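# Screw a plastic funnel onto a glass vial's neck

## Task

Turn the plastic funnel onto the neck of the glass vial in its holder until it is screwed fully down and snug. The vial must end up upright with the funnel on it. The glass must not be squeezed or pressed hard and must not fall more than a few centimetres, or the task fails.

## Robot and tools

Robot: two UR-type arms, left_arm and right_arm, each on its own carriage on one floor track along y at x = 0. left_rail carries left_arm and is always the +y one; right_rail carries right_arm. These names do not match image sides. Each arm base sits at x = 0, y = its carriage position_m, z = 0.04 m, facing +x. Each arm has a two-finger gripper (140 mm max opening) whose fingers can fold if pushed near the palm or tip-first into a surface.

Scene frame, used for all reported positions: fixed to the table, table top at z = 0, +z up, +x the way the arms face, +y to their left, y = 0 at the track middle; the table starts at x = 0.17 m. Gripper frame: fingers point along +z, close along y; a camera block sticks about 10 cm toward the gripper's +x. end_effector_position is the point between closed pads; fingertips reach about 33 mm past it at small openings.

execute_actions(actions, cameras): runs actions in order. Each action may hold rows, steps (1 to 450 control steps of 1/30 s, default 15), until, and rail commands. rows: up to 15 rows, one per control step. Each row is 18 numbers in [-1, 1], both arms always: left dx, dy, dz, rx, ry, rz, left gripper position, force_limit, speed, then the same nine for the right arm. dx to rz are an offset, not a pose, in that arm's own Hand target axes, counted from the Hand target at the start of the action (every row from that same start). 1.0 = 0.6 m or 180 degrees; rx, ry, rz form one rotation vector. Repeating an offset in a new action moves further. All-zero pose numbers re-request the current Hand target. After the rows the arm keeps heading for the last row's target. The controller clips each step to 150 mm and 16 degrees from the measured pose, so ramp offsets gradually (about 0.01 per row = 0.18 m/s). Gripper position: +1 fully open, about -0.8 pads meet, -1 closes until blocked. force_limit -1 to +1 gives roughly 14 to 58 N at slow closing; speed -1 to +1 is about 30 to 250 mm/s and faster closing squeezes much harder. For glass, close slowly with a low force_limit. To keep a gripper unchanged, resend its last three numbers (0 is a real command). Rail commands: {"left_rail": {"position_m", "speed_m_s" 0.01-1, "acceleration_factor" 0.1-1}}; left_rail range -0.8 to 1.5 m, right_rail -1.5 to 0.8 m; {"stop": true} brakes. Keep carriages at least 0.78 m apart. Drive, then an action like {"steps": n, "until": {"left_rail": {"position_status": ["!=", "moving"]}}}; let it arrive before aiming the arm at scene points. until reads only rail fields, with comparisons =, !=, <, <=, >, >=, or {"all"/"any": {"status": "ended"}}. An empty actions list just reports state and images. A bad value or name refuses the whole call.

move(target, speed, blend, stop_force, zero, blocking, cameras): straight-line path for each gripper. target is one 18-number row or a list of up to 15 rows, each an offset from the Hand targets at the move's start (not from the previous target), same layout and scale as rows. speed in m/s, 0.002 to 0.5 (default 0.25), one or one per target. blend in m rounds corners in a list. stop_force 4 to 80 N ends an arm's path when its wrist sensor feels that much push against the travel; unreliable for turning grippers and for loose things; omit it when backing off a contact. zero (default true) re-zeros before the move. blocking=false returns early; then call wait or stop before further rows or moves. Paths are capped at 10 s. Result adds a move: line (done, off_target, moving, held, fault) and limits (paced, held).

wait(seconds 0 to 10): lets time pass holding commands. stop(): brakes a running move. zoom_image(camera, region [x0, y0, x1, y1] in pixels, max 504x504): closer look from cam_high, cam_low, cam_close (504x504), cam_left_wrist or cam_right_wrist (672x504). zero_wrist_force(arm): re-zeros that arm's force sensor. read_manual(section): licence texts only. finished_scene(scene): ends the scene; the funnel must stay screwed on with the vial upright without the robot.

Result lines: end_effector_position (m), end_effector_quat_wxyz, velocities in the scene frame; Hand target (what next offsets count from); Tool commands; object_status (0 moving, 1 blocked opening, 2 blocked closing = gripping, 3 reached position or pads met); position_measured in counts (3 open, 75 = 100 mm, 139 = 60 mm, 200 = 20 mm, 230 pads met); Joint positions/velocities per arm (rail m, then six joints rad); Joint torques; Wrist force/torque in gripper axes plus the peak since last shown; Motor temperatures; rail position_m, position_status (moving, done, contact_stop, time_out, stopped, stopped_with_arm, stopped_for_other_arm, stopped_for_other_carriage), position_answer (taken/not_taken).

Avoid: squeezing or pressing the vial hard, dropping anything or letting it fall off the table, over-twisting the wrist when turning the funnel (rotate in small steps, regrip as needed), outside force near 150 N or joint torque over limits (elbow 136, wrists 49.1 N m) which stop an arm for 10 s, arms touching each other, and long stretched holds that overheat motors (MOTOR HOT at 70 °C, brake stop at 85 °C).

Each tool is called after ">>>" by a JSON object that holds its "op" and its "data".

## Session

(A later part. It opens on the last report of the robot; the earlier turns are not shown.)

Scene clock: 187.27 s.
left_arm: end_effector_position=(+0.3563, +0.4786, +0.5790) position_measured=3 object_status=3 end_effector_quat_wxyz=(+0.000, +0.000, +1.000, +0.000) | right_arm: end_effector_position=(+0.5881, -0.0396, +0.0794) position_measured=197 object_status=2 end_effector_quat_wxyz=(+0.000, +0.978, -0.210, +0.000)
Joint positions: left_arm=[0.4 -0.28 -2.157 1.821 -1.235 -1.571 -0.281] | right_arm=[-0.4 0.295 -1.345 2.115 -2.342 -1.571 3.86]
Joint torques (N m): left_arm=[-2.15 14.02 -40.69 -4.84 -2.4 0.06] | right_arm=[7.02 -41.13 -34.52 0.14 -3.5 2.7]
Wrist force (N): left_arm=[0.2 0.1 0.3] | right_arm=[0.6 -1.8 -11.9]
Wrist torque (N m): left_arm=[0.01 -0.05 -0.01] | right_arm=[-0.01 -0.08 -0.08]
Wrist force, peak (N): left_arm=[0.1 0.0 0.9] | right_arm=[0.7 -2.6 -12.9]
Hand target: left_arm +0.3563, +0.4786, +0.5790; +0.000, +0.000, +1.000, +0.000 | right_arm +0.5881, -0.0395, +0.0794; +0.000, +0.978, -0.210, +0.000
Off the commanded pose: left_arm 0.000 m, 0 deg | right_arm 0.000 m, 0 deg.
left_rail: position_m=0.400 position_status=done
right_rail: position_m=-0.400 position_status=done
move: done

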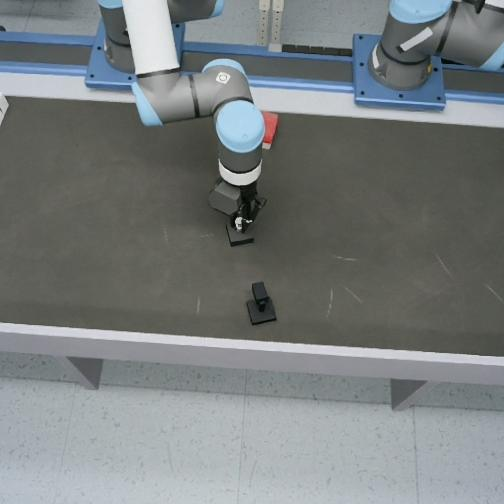

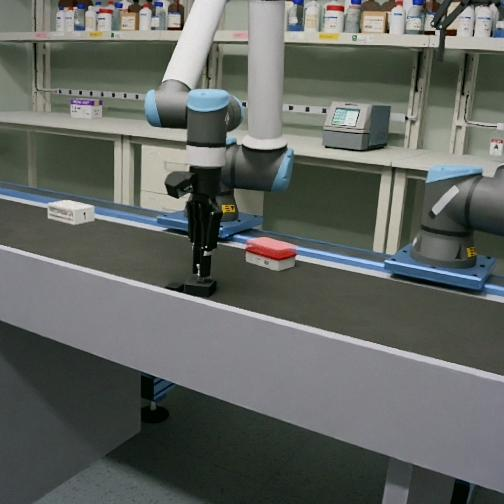

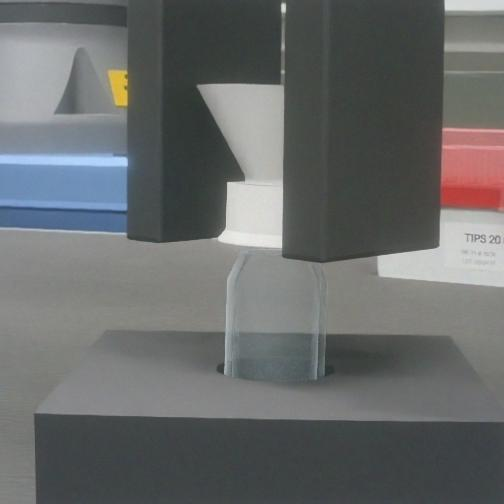

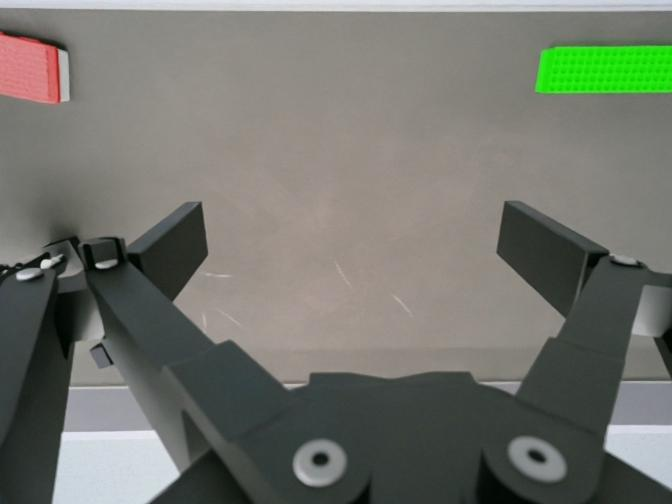

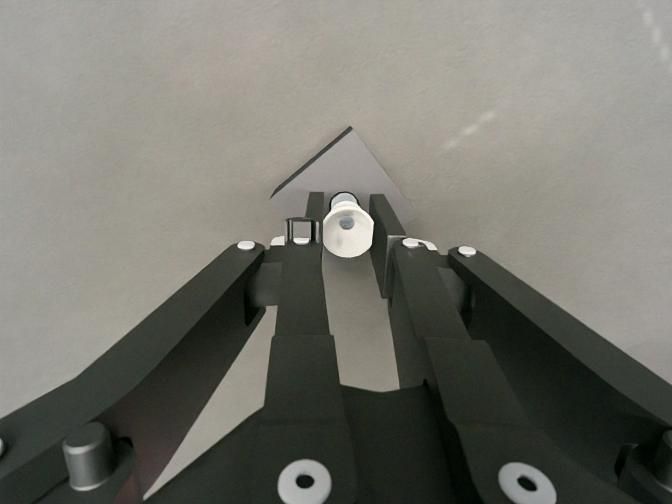

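>>> {"op": "move", "data": {"target": [0,0,0,0,0,0,1,1,1,0,0,0,0,0,0.5,-1,0.3,-1], "speed": 0.25}}

>>> {"op": "zoom_image", "data": {"camera": "cam_close", "region": [150, 50, 400, 300]}}

Scene clock: 191.37 s.
left_arm: end_effector_position=(+0.3563, +0.4786, +0.5790) position_measured=3 object_status=3 end_effector_quat_wxyz=(+0.000, +0.000, +1.000, +0.000) | right_arm: end_effector_position=(+0.5881, -0.0396, +0.0795) position_measured=197 object_status=2 end_effector_quat_wxyz=(+0.000, -0.542, +0.840, +0.000)
Joint positions: left_arm=[0.4 -0.28 -2.157 1.821 -1.235 -1.571 -0.281] | right_arm=[-0.4 0.295 -1.345 2.115 -2.342 -1.571 5.431]
Joint torques (N m): left_arm=[-4.25 13.92 -40.52 -5.03 -2.09 -0.25] | right_arm=[8.75 -43.27 -35.78 0.31 -2.38 3.4]
Wrist force (N): left_arm=[0.0 0.0 0.4] | right_arm=[1.0 -2.0 -8.4]
Wrist torque (N m): left_arm=[-0.01 -0.01 0.00] | right_arm=[0.14 -0.18 -0.07]
Wrist force, peak (N): left_arm=[0.2 -0.2 0.9] | right_arm=[0.9 -2.4 -13.0]
Hand target: left_arm +0.3563, +0.4786, +0.5790; +0.000, +0.000, +1.000, +0.000 | right_arm +0.5881, -0.0395, +0.0794; +0.000, -0.542, +0.840, +0.000
Off the commanded pose: left_arm 0.000 m, 0 deg | right_arm 0.000 m, 0 deg.
left_rail: position_m=0.400 position_status=done
right_rail: position_m=-0.400 position_status=done
move: done

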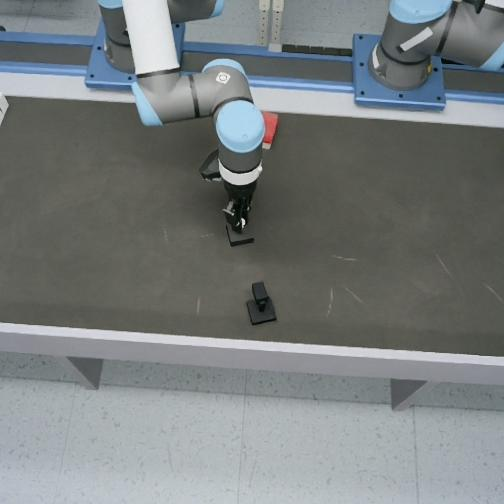

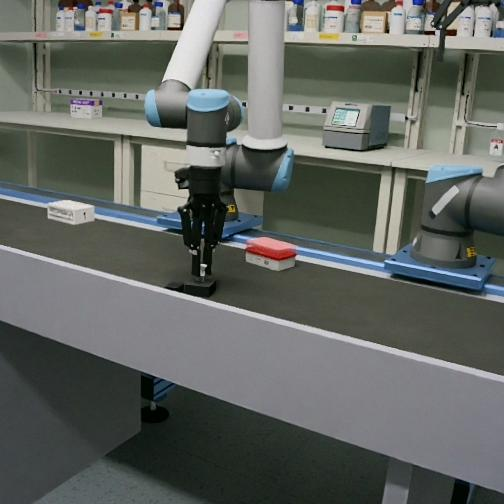

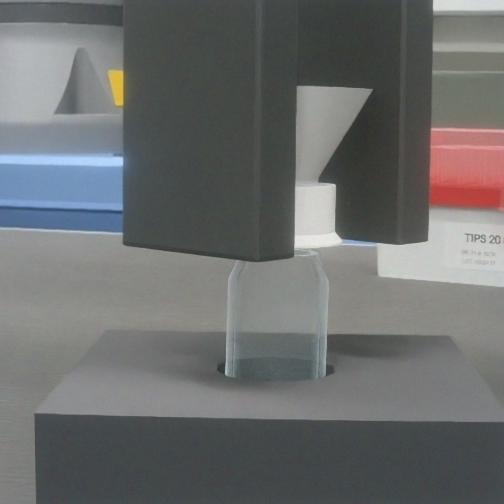

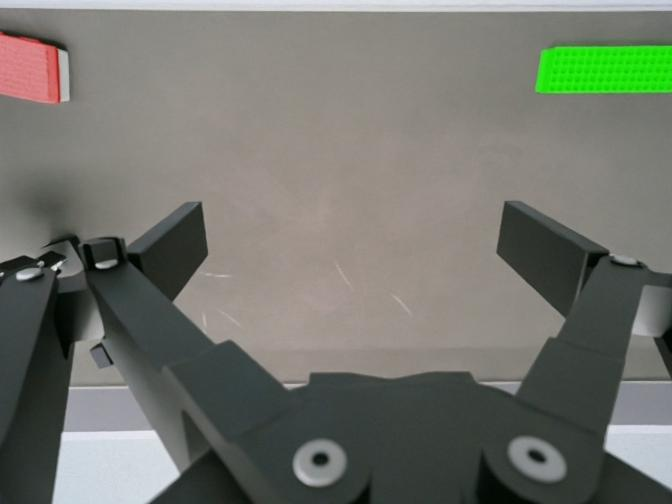

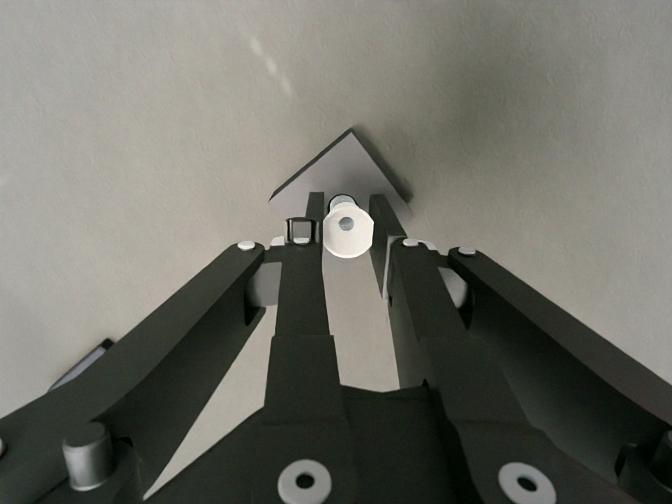

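Scaled by 2.016 from the camera's 504x504 image, which has a finer 720x720 frame.

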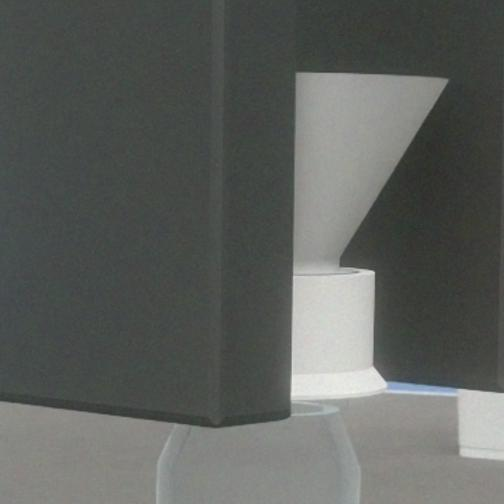

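>>> {"op": "move", "data": {"target": [[0,0,0,0,0,0,1,1,1,0,0,0,0,0,0,-0.2,0.3,-1],[0,0,0,0,0,0,1,1,1,0,0,0,0,0,-0.6,-0.2,0.3,-1],[0,0,0,0,0,0,1,1,1,0,0,0,0,0,-1.2,-0.2,0.3,-1],[0,0,0,0,0,0,1,1,1,0,0,0,0,0,-1.8,-0.2,0.3,-1],[0,0,0,0,0,0,1,1,1,0,0,0,0,0,-2.3,-0.2,0.3,-1]], "speed": 0.5, "cameras": ["cam_close"]}}

>>> {"op": "zoom_image", "data": {"camera": "cam_close", "region": [150, 50, 400, 300]}}

every number of target 3 of 5 must lie in its column's range; nothing of the call was run
Scene clock: 192.20 s.
left_arm: end_effector_position=(+0.3563, +0.4786, +0.5790) position_measured=3 object_status=3 end_effector_quat_wxyz=(+0.000, +0.000, +1.000, +0.000) | right_arm: end_effector_position=(+0.5881, -0.0395, +0.0794) position_measured=197 object_status=2 end_effector_quat_wxyz=(+0.000, -0.542, +0.840, +0.000)
Joint positions: left_arm=[0.4 -0.28 -2.157 1.821 -1.235 -1.571 -0.28] | right_arm=[-0.4 0.295 -1.345 2.115 -2.341 -1.571 5.431]
Joint torques (N m): left_arm=[-3.21 15.29 -40.98 -4.58 -2.33 -0.44] | right_arm=[8.21 -43.6 -34.48 -0.36 -2.31 3.18]
Wrist force (N): left_arm=[0.1 -0.2 0.3] | right_arm=[1.5 -3.1 -9.0]
Wrist torque (N m): left_arm=[-0.06 -0.01 0.00] | right_arm=[-0.04 -0.30 -0.06]
Wrist force, peak (N): left_arm=[0.2 -0.1 0.9] | right_arm=[1.0 -3.0 -9.5]
Hand target: left_arm +0.3563, +0.4786, +0.5790; +0.000, +0.000, +1.000, +0.000 | right_arm +0.5881, -0.0395, +0.0794; +0.000, -0.542, +0.840, +0.000
Tool commands: left_gripper/position=+1.0 left_gripper/force_limit=+1.0 left_gripper/speed=+1.0 right_gripper/position=-1.0 right_gripper/force_limit=+0.3 right_gripper/speed=-1.0
Off the commanded pose: left_arm 0.000 m, 0 deg | right_arm 0.000 m, 0 deg.
left_rail: position_m=0.400 position_status=done
right_rail: position_m=-0.400 position_status=done

Scaled by 2.016 from the camera's 504x504 image, which has a finer 720x720 frame.

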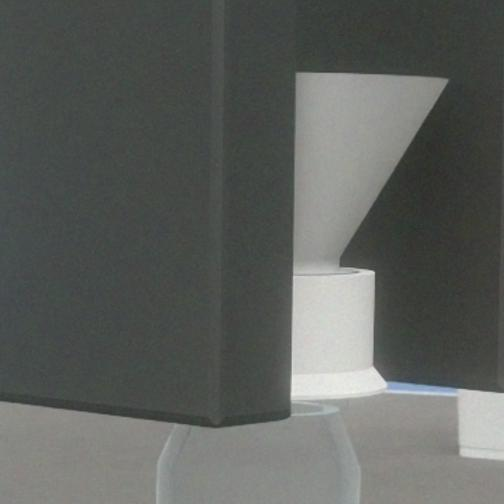

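>>> {"op": "move", "data": {"target": [[0,0,0,0,0,0,1,1,1,0,0,0,0,0,0,-0.2,0.3,-1],[0,0,0,0,0,0,1,1,1,0,0,0,0,0,-0.5,-0.2,0.3,-1],[0,0,0,0,0,0,1,1,1,0,0,0,0,0,-1,-0.2,0.3,-1]], "speed": 0.5, "cameras": ["cam_close"]}}

>>> {"op": "move", "data": {"target": [[0,0,0,0,0,0,1,1,1,0,0,0,0,0,-0.5,-0.2,0.3,-1],[0,0,0,0,0,0,1,1,1,0,0,0,0,0,-1,-0.2,0.3,-1]], "speed": 0.5, "cameras": ["cam_close"]}}

>>> {"op": "zoom_image", "data": {"camera": "cam_close", "region": [150, 50, 400, 300]}}

Scene clock: 198.37 s.
Wrist force, peak (N): left_arm=[0.4 0.4 0.9] | right_arm=[0.9 -3.1 -9.7]
Off the commanded pose: left_arm 0.000 m, 0 deg | right_arm 0.000 m, 0 deg.
left_rail: position_m=0.400 position_status=done
right_rail: position_m=-0.400 position_status=done
move: done
Images, in order: cam_close.

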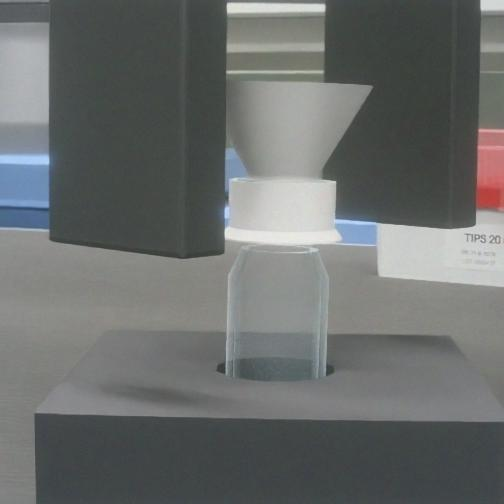

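Scene clock: 202.97 s.
left_arm: end_effector_position=(+0.3563, +0.4786, +0.5790) position_measured=3 object_status=3 end_effector_quat_wxyz=(+0.000, +0.000, +1.000, +0.000) | right_arm: end_effector_position=(+0.5881, -0.0395, +0.0794) position_measured=154 object_status=3 end_effector_quat_wxyz=(+0.000, -0.542, +0.840, +0.000)
Joint positions: left_arm=[0.4 -0.28 -2.157 1.821 -1.235 -1.571 -0.28] | right_arm=[-0.4 0.295 -1.345 2.115 -2.341 -1.571 -0.852]
Joint torques (N m): left_arm=[-2.15 14.79 -40.7 -4.79 -2.68 -0.1] | right_arm=[-14.62 -78.37 -29.55 -1.64 3.54 -3.74]
Wrist force (N): left_arm=[-0.3 0.1 0.2] | right_arm=[0.5 -0.4 0.5]
Wrist torque (N m): left_arm=[0.03 0.07 0.00] | right_arm=[-0.10 -0.11 0.02]
Wrist force, peak (N): left_arm=[0.1 -0.4 1.0] | right_arm=[1.3 -0.2 0.9]
Hand target: left_arm +0.3563, +0.4786, +0.5790; +0.000, +0.000, +1.000, +0.000 | right_arm +0.5881, -0.0395, +0.0794; +0.000, -0.542, +0.840, +0.000
Off the commanded pose: left_arm 0.000 m, 0 deg | right_arm 0.000 m, 0 deg.
left_rail: position_m=0.400 position_status=done
right_rail: position_m=-0.400 position_status=done
move: done
Images, in order: cam_close.

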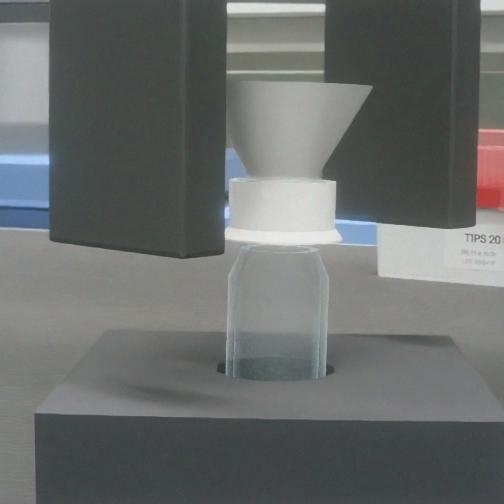

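Scaled by 2.016 from the camera's 504x504 image, which has a finer 720x720 frame.

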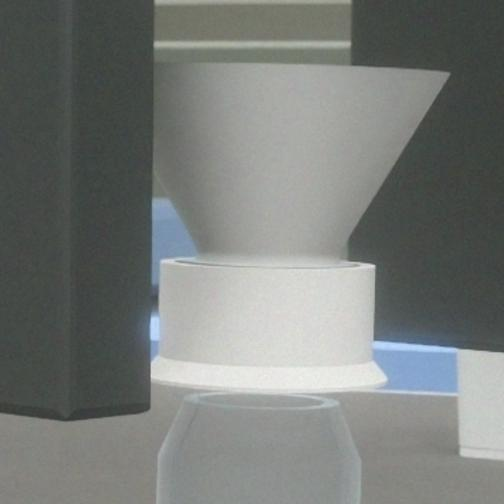

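>>> {"op": "move", "data": {"target": [[0,0,0,0,0,0,1,1,1,0,0,0,0,0,0,-1,0.3,-1],[0,0,0,0,0,0,1,1,1,0,0,0.001,0,0,0.5,-1,0.3,-1],[0,0,0,0,0,0,1,1,1,0,0,0.002,0,0,1,-1,0.3,-1]], "speed": 0.3, "cameras": ["cam_close"]}}

>>> {"op": "move", "data": {"target": [[0,0,0,0,0,0,1,1,1,0,0,0.001,0,0,0.5,-1,0.3,-1],[0,0,0,0,0,0,1,1,1,0,0,0.001,0,0,1,-1,0.3,-1]], "speed": 0.3, "cameras": ["cam_close","cam_right_wrist"]}}

>>> {"op": "zoom_image", "data": {"camera": "cam_close", "region": [150, 50, 400, 300]}}

Scene clock: 211.53 s.
Wrist force, peak (N): left_arm=[0.6 -0.5 0.5] | right_arm=[0.8 2.8 -8.2]
Off the commanded pose: left_arm 0.000 m, 0 deg | right_arm 0.000 m, 0 deg.
left_rail: position_m=0.400 position_status=done
right_rail: position_m=-0.400 position_status=done
move: done
Images, in order: cam_close.

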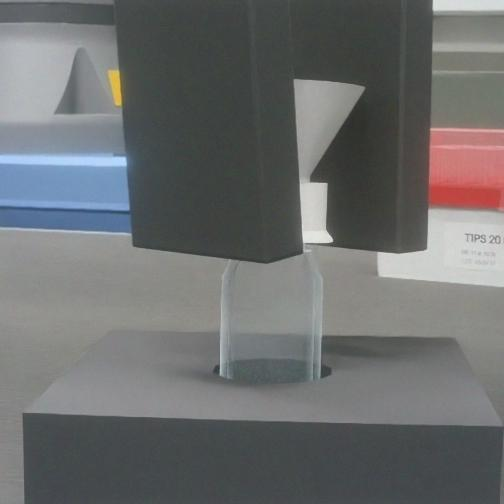

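Scene clock: 218.00 s.
left_arm: end_effector_position=(+0.3563, +0.4786, +0.5790) position_measured=3 object_status=3 end_effector_quat_wxyz=(+0.000, +0.000, +1.000, +0.000) | right_arm: end_effector_position=(+0.5881, -0.0396, +0.0777) position_measured=202 object_status=2 end_effector_quat_wxyz=(+0.000, -0.542, +0.840, +0.000)
Joint positions: left_arm=[0.4 -0.28 -2.157 1.821 -1.235 -1.571 -0.28] | right_arm=[-0.4 0.295 -1.343 2.116 -2.345 -1.571 5.431]
Joint torques (N m): left_arm=[-3.94 14.53 -41.51 -4.66 -2.78 -0.19] | right_arm=[8.29 -49.69 -41.62 -1.33 -3.11 2.78]
Wrist force (N): left_arm=[0.2 -0.2 0.4] | right_arm=[0.7 -0.2 0.7]
Wrist torque (N m): left_arm=[-0.04 -0.04 0.00] | right_arm=[0.00 -0.23 0.01]
Wrist force, peak (N): left_arm=[0.2 -0.4 0.8] | right_arm=[1.9 -0.7 -4.4]
Hand target: left_arm +0.3563, +0.4786, +0.5790; +0.000, +0.000, +1.000, +0.000 | right_arm +0.5881, -0.0395, +0.0776; +0.000, -0.542, +0.840, +0.000
Off the commanded pose: left_arm 0.000 m, 0 deg | right_arm 0.000 m, 0 deg.
left_rail: position_m=0.400 position_status=done
right_rail: position_m=-0.400 position_status=done
move: done
Images, in order: cam_close, cam_right_wrist.

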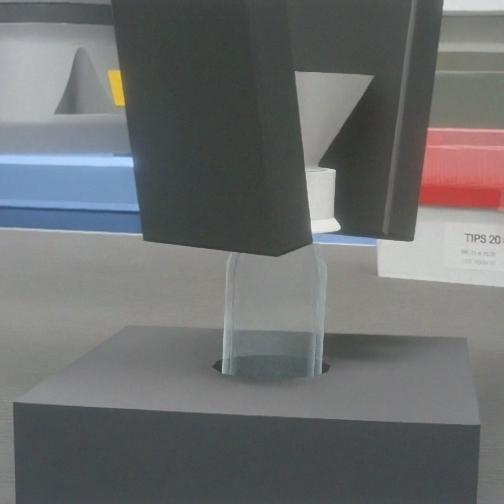

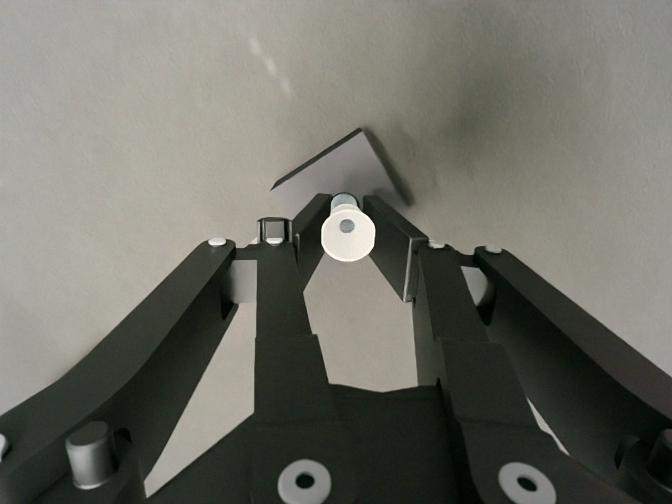

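Scaled by 2.016 from the camera's 504x504 image, which has a finer 720x720 frame.

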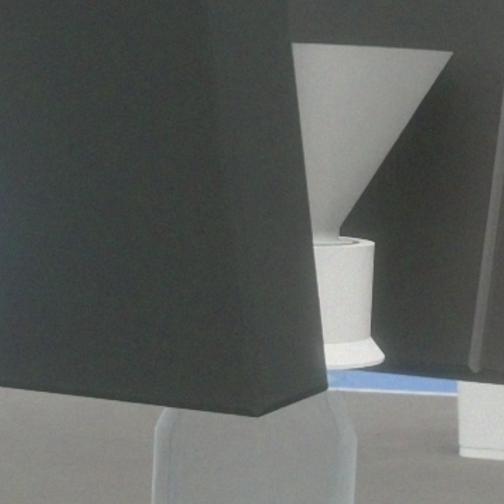

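>>> {"op": "move", "data": {"target": [0,0,0,0,0,0,1,1,1,0,0,0,0,0,0,-0.2,0.3,-1], "cameras": ["cam_close","cam_right_wrist"]}}

>>> {"op": "zoom_image", "data": {"camera": "cam_close", "region": [150, 50, 400, 300]}}

>>> {"op": "zoom_image", "data": {"camera": "cam_right_wrist", "region": [210, 100, 460, 300]}}

Scene clock: 220.83 s.
left_arm: end_effector_position=(+0.3563, +0.4786, +0.5790) position_measured=3 object_status=3 end_effector_quat_wxyz=(+0.000, +0.000, +1.000, +0.000) | right_arm: end_effector_position=(+0.5881, -0.0395, +0.0776) position_measured=154 object_status=0 end_effector_quat_wxyz=(+0.000, -0.542, +0.840, +0.000)
Joint positions: left_arm=[0.4 -0.28 -2.157 1.821 -1.235 -1.571 -0.28] | right_arm=[-0.4 0.295 -1.343 2.116 -2.345 -1.571 5.431]
Joint torques (N m): left_arm=[-2.89 13.25 -40.69 -5.03 -2.48 -0.1] | right_arm=[2.5 -50.87 -37.34 -3.74 0.51 3.05]
Wrist force (N): left_arm=[-0.1 0.0 0.4] | right_arm=[0.6 -0.3 0.8]
Wrist torque (N m): left_arm=[-0.01 0.01 0.00] | right_arm=[-0.08 -0.13 0.02]
Wrist force, peak (N): left_arm=[0.8 0.0 0.6] | right_arm=[0.9 -0.5 -1.4]
Hand target: left_arm +0.3563, +0.4786, +0.5790; +0.000, +0.000, +1.000, +0.000 | right_arm +0.5881, -0.0395, +0.0776; +0.000, -0.542, +0.840, +0.000
Off the commanded pose: left_arm 0.000 m, 0 deg | right_arm 0.000 m, 0 deg.
left_rail: position_m=0.400 position_status=done
right_rail: position_m=-0.400 position_status=done
move: done
Images, in order: cam_close, cam_right_wrist.

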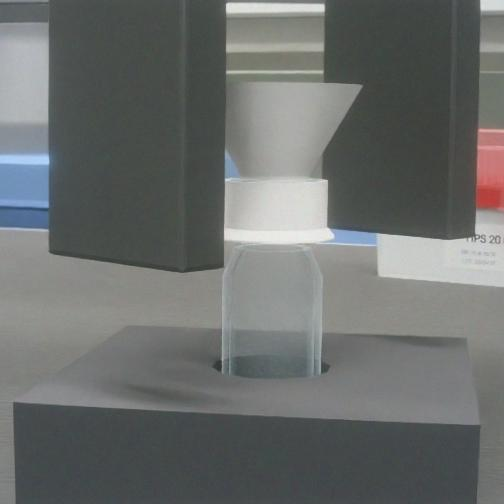

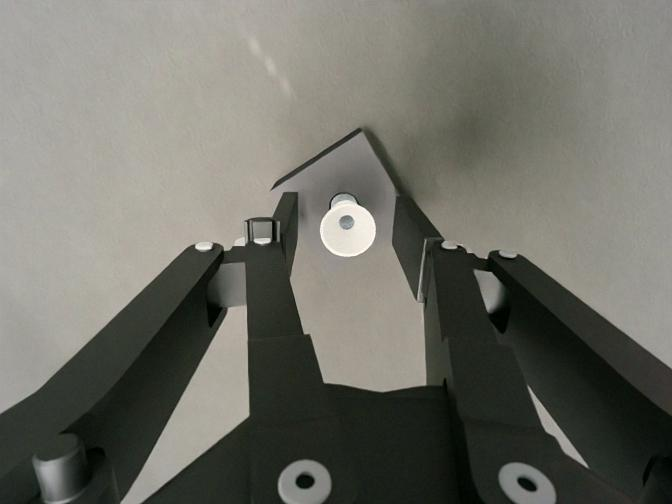

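Scaled by 2.016 from the camera's 504x504 image, which has a finer 720x720 frame.

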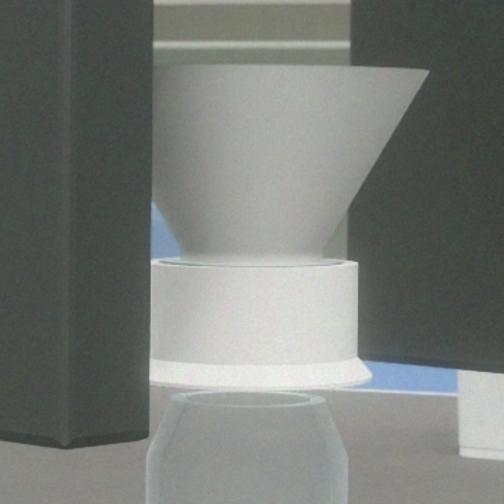

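Scaled by 2.016 from the camera's 672x504 image, which has a finer 960x720 frame.

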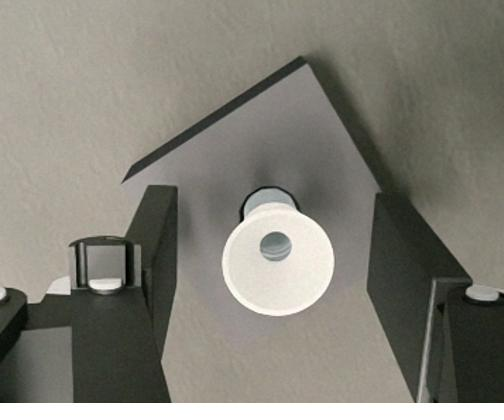

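>>> {"op": "move", "data": {"target": [[0,0,0,0,0,0,1,1,1,0,0,-0.0167,0,0,0,-0.2,0.3,-1],[0,0,0,0,0,0,1,1,1,0,0,-0.0167,0,0,-0.5,-0.2,0.3,-1],[0,0,0,0,0,0,1,1,1,0,0,-0.0167,0,0,-1,-0.2,0.3,-1]], "speed": 0.5, "cameras": []}}

>>> {"op": "move", "data": {"target": [0,0,0,0,0,0,1,1,1,0,0,0,0,0,0,-1,0.1,-1], "cameras": ["cam_close","cam_right_wrist"]}}

Scene clock: 226.80 s.
Wrist force, peak (N): left_arm=[0.0 -0.4 0.8] | right_arm=[0.6 -0.3 3.1]
Off the commanded pose: left_arm 0.000 m, 0 deg | right_arm 0.000 m, 0 deg.
left_rail: position_m=0.400 position_status=done
right_rail: position_m=-0.400 position_status=done
move: done

Scene clock: 228.23 s.
left_arm: end_effector_position=(+0.3563, +0.4786, +0.5790) position_measured=3 object_status=3 end_effector_quat_wxyz=(+0.000, +0.000, +1.000, +0.000) | right_arm: end_effector_position=(+0.5881, -0.0395, +0.0877) position_measured=197 object_status=0 end_effector_quat_wxyz=(+0.000, +0.840, +0.542, +0.000)
Joint positions: left_arm=[0.4 -0.28 -2.157 1.821 -1.235 -1.571 -0.281] | right_arm=[-0.4 0.295 -1.356 2.11 -2.325 -1.571 2.29]
Joint torques (N m): left_arm=[-4.99 12.89 -41.88 -4.98 -2.62 0.17] | right_arm=[-12.99 -75.82 -31.77 -2.81 3.82 -2.99]
Wrist force (N): left_arm=[0.0 0.3 0.1] | right_arm=[1.1 -0.7 -1.6]
Wrist torque (N m): left_arm=[0.05 0.00 0.00] | right_arm=[-0.11 -0.24 0.01]
Wrist force, peak (N): left_arm=[0.3 0.2 0.6] | right_arm=[0.9 -1.0 -1.7]
Hand target: left_arm +0.3563, +0.4786, +0.5790; +0.000, +0.000, +1.000, +0.000 | right_arm +0.5881, -0.0395, +0.0877; +0.000, +0.840, +0.542, +0.000
Off the commanded pose: left_arm 0.000 m, 0 deg | right_arm 0.000 m, 0 deg.
left_rail: position_m=0.400 position_status=done
right_rail: position_m=-0.400 position_status=done
move: done
Images, in order: cam_close, cam_right_wrist.

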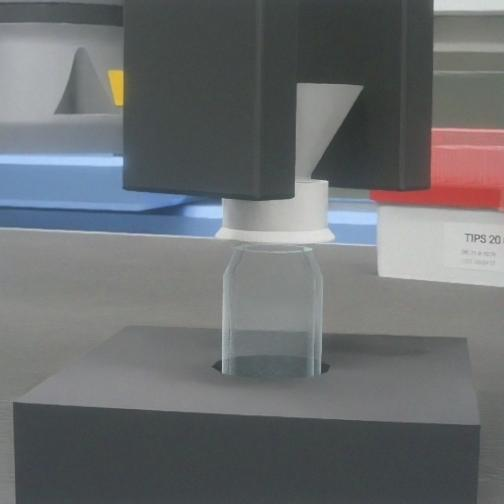

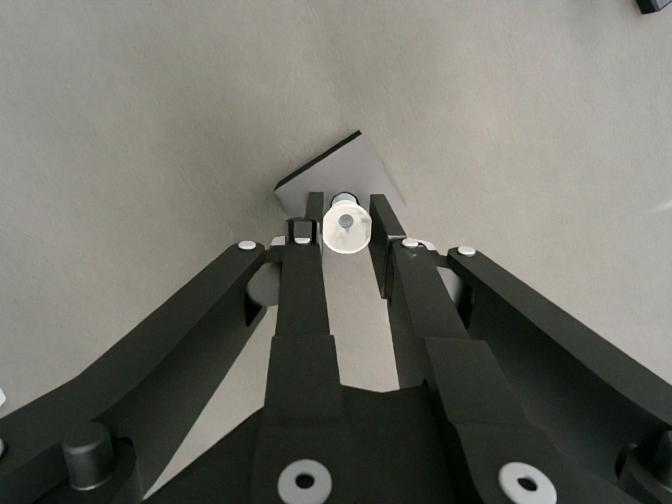

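>>> {"op": "move", "data": {"target": [0,0,0,0,0,0,1,1,1,0,0,0.0015,0,0,0,-1,0.1,-1], "stop_force": 4, "speed": 0.004, "cameras": ["cam_close"]}}

>>> {"op": "move", "data": {"target": [0,0,0,0,0,0,1,1,1,0,0,0.0005,0,0,0.5,-1,0.1,-1], "speed": 0.3, "cameras": ["cam_close","cam_right_wrist"]}}

>>> {"op": "move", "data": {"target": [0,0,0,0,0,0,1,1,1,0,0,0.0005,0,0,0.5,-1,0.1,-1], "speed": 0.3, "cameras": ["cam_close","cam_right_wrist"]}}

Scene clock: 229.80 s.
Wrist force, peak (N): left_arm=[0.3 -0.4 0.6] | right_arm=[0.6 -1.1 -7.2]
Off the commanded pose: left_arm 0.000 m, 0 deg | right_arm 0.000 m, 0 deg.
left_rail: position_m=0.400 position_status=done
right_rail: position_m=-0.400 position_status=done
move: contact (right_arm)
Images, in order: cam_close.

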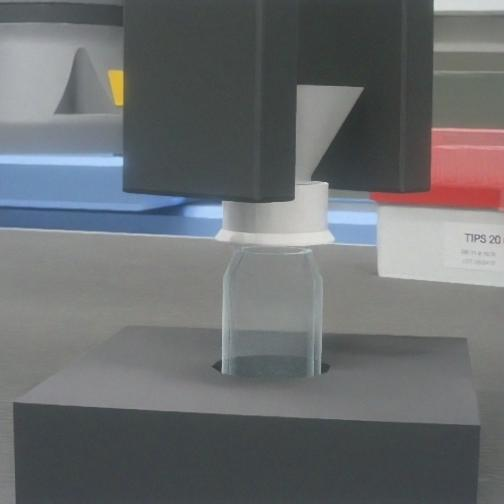

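Scene clock: 233.03 s.
Wrist force, peak (N): left_arm=[0.4 -0.3 0.6] | right_arm=[0.9 1.4 -10.6]
Off the commanded pose: left_arm 0.000 m, 0 deg | right_arm 0.000 m, 0 deg.
left_rail: position_m=0.400 position_status=done
right_rail: position_m=-0.400 position_status=done
move: done
Images, in order: cam_close, cam_right_wrist.

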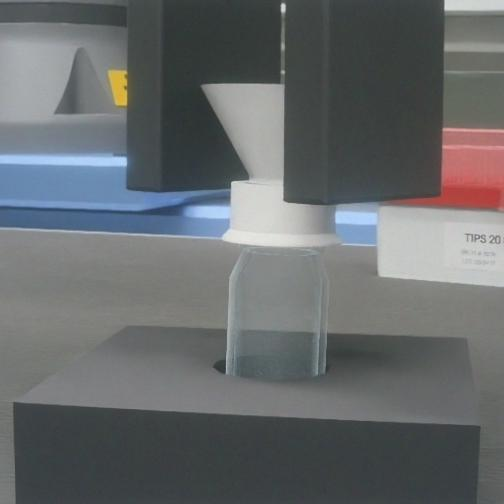

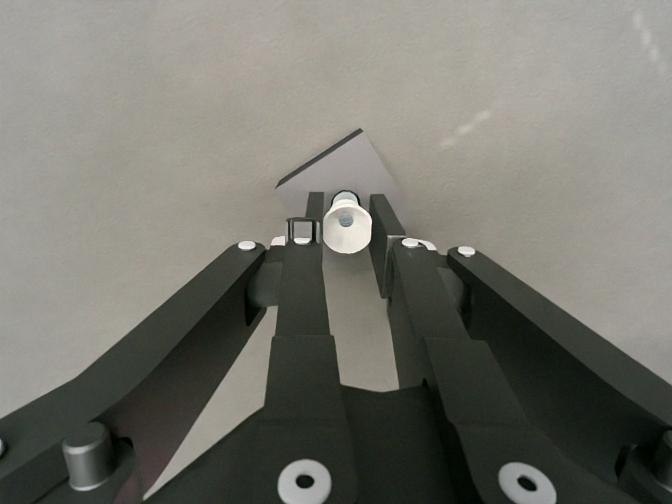

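Scene clock: 236.27 s.
left_arm: end_effector_position=(+0.3563, +0.4786, +0.5790) position_measured=3 object_status=3 end_effector_quat_wxyz=(+0.000, +0.000, +1.000, +0.000) | right_arm: end_effector_position=(+0.5882, -0.0395, +0.0867) position_measured=197 object_status=2 end_effector_quat_wxyz=(+0.000, -0.542, +0.840, +0.000)
Joint positions: left_arm=[0.4 -0.28 -2.157 1.821 -1.235 -1.571 -0.281] | right_arm=[-0.4 0.295 -1.355 2.11 -2.327 -1.571 5.431]
Joint torques (N m): left_arm=[-4.18 14.97 -41.06 -4.93 -2.69 0] | right_arm=[8.14 -40.43 -35.24 0.1 -2.82 3.71]
Wrist force (N): left_arm=[0.0 0.3 0.4] | right_arm=[1.0 -0.8 -11.1]
Wrist torque (N m): left_arm=[0.06 -0.01 0.01] | right_arm=[-0.02 -0.24 -0.07]
Wrist force, peak (N): left_arm=[0.3 -0.3 0.6] | right_arm=[0.5 -1.1 -13.2]
Hand target: left_arm +0.3563, +0.4786, +0.5790; +0.000, +0.000, +1.000, +0.000 | right_arm +0.5881, -0.0395, +0.0867; +0.000, -0.542, +0.840, +0.000
Off the commanded pose: left_arm 0.000 m, 0 deg | right_arm 0.000 m, 0 deg.
left_rail: position_m=0.400 position_status=done
right_rail: position_m=-0.400 position_status=done
move: done
Images, in order: cam_close, cam_right_wrist.

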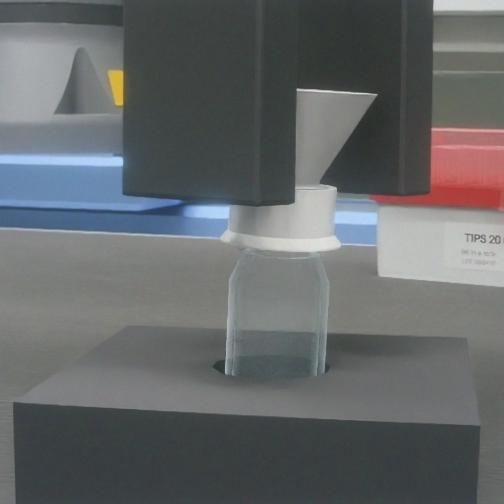

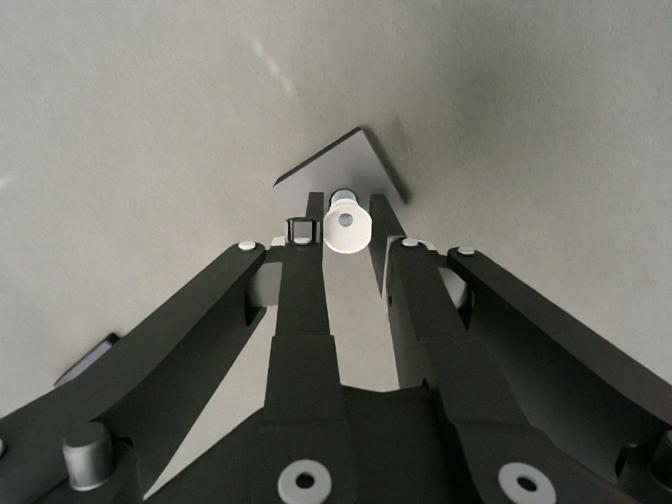

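>>> {"op": "move", "data": {"target": [0,0,0,0,0,0,1,1,1,0,0,-0.001,0,0,0,-1,0.1,-1], "speed": 0.004, "cameras": ["cam_close"]}}

>>> {"op": "zoom_image", "data": {"camera": "cam_close", "region": [150, 50, 400, 300]}}

>>> {"op": "move", "data": {"target": [0,0,0,0,0,0,1,1,1,0,0,0,0,0,0,-0.2,0.1,-1], "cameras": ["cam_close"]}}

>>> {"op": "zoom_image", "data": {"camera": "cam_close", "region": [150, 50, 400, 300]}}

Scene clock: 237.73 s.
Wrist force, peak (N): left_arm=[0.0 -0.2 0.8] | right_arm=[1.1 -1.4 -12.0]
Off the commanded pose: left_arm 0.000 m, 0 deg | right_arm 0.000 m, 0 deg.
left_rail: position_m=0.400 position_status=done
right_rail: position_m=-0.400 position_status=done
move: done
Images, in order: cam_close.

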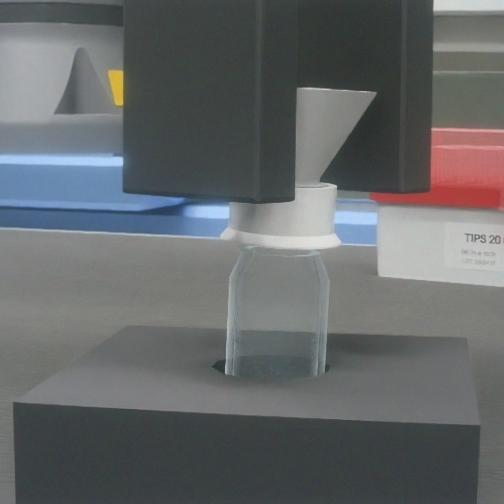

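Scaled by 2.016 from the camera's 504x504 image, which has a finer 720x720 frame.

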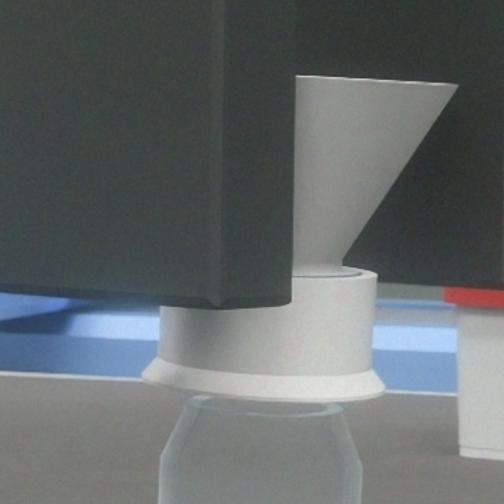

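Scene clock: 238.90 s.
left_arm: end_effector_position=(+0.3563, +0.4786, +0.5790) position_measured=3 object_status=3 end_effector_quat_wxyz=(+0.000, +0.000, +1.000, +0.000) | right_arm: end_effector_position=(+0.5881, -0.0395, +0.0873) position_measured=154 object_status=0 end_effector_quat_wxyz=(+0.000, -0.542, +0.840, +0.000)
Joint positions: left_arm=[0.4 -0.28 -2.157 1.821 -1.235 -1.571 -0.281] | right_arm=[-0.4 0.295 -1.355 2.11 -2.326 -1.571 5.431]
Joint torques (N m): left_arm=[-5.4 16 -41.75 -4.89 -2.89 0.46] | right_arm=[6.42 -78.06 -41.7 -6.27 -2.77 2.94]
Wrist force (N): left_arm=[0.1 0.2 -0.1] | right_arm=[0.9 -0.4 0.3]
Wrist torque (N m): left_arm=[0.03 -0.02 0.00] | right_arm=[-0.11 -0.19 0.01]
Wrist force, peak (N): left_arm=[0.0 -0.1 0.8] | right_arm=[0.7 -1.3 -4.8]
Hand target: left_arm +0.3563, +0.4786, +0.5790; +0.000, +0.000, +1.000, +0.000 | right_arm +0.5881, -0.0395, +0.0873; +0.000, -0.542, +0.840, +0.000
Off the commanded pose: left_arm 0.000 m, 0 deg | right_arm 0.000 m, 0 deg.
left_rail: position_m=0.400 position_status=done
right_rail: position_m=-0.400 position_status=done
move: done
Images, in order: cam_close.

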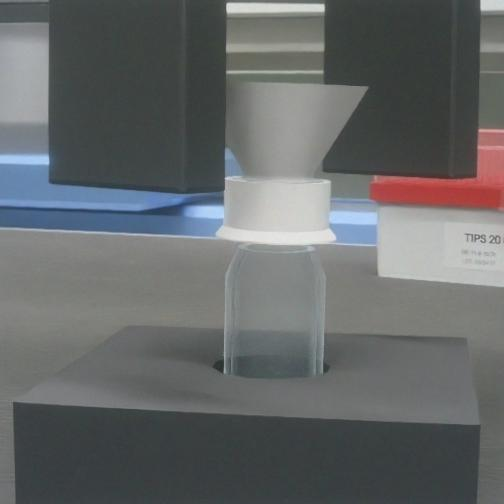

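Scaled by 2.016 from the camera's 504x504 image, which has a finer 720x720 frame.

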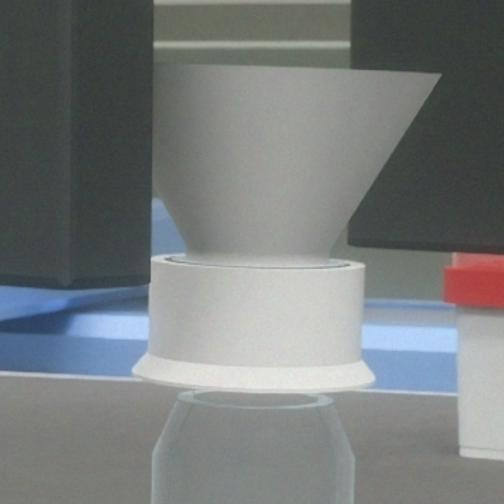

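>>> {"op": "move", "data": {"target": [[0,0,0,0,0,0,1,1,1,0,0,0,0,0,0,0,0.1,-1],[0,0,0,0,0,0,1,1,1,0,0,-0.25,0,0,0,0,0.1,-1]], "speed": 0.1, "cameras": ["cam_close"]}}

>>> {"op": "zoom_image", "data": {"camera": "cam_close", "region": [150, 50, 400, 300]}}

Scene clock: 244.20 s.
left_arm: end_effector_position=(+0.3563, +0.4786, +0.5790) position_measured=3 object_status=3 end_effector_quat_wxyz=(+0.000, +0.000, +1.000, +0.000) | right_arm: end_effector_position=(+0.5880, -0.0395, +0.2372) position_measured=129 object_status=3 end_effector_quat_wxyz=(+0.000, -0.542, +0.840, +0.000)
Joint positions: left_arm=[0.4 -0.28 -2.157 1.821 -1.235 -1.571 -0.281] | right_arm=[-0.4 0.295 -1.513 1.974 -2.033 -1.571 5.431]
Joint torques (N m): left_arm=[-2.33 16.14 -41.2 -5.17 -2.79 0.22] | right_arm=[-3.01 -70.9 -49.46 -2.01 -1.35 0.75]
Wrist force (N): left_arm=[0.2 0.1 0.4] | right_arm=[0.4 -0.1 0.1]
Wrist torque (N m): left_arm=[0.01 -0.04 0.01] | right_arm=[-0.03 -0.07 0.03]
Wrist force, peak (N): left_arm=[0.2 0.3 0.9] | right_arm=[1.0 -0.3 1.9]
Hand target: left_arm +0.3563, +0.4786, +0.5790; +0.000, +0.000, +1.000, +0.000 | right_arm +0.5880, -0.0396, +0.2373; +0.000, -0.542, +0.840, +0.000
Off the commanded pose: left_arm 0.000 m, 0 deg | right_arm 0.000 m, 0 deg.
left_rail: position_m=0.400 position_status=done
right_rail: position_m=-0.400 position_status=done
move: done
Images, in order: cam_close.

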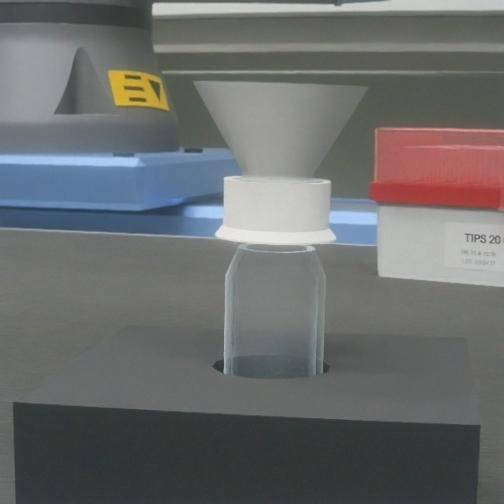

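Scaled by 2.016 from the camera's 504x504 image, which has a finer 720x720 frame.

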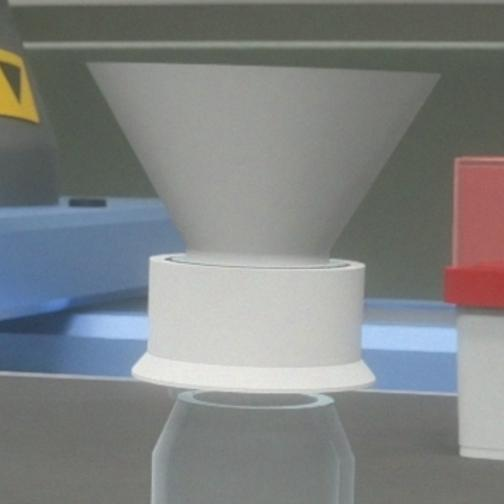

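>>> {"op": "finished_scene", "data": {"scene": 1}}

The scene is finished: the task was done.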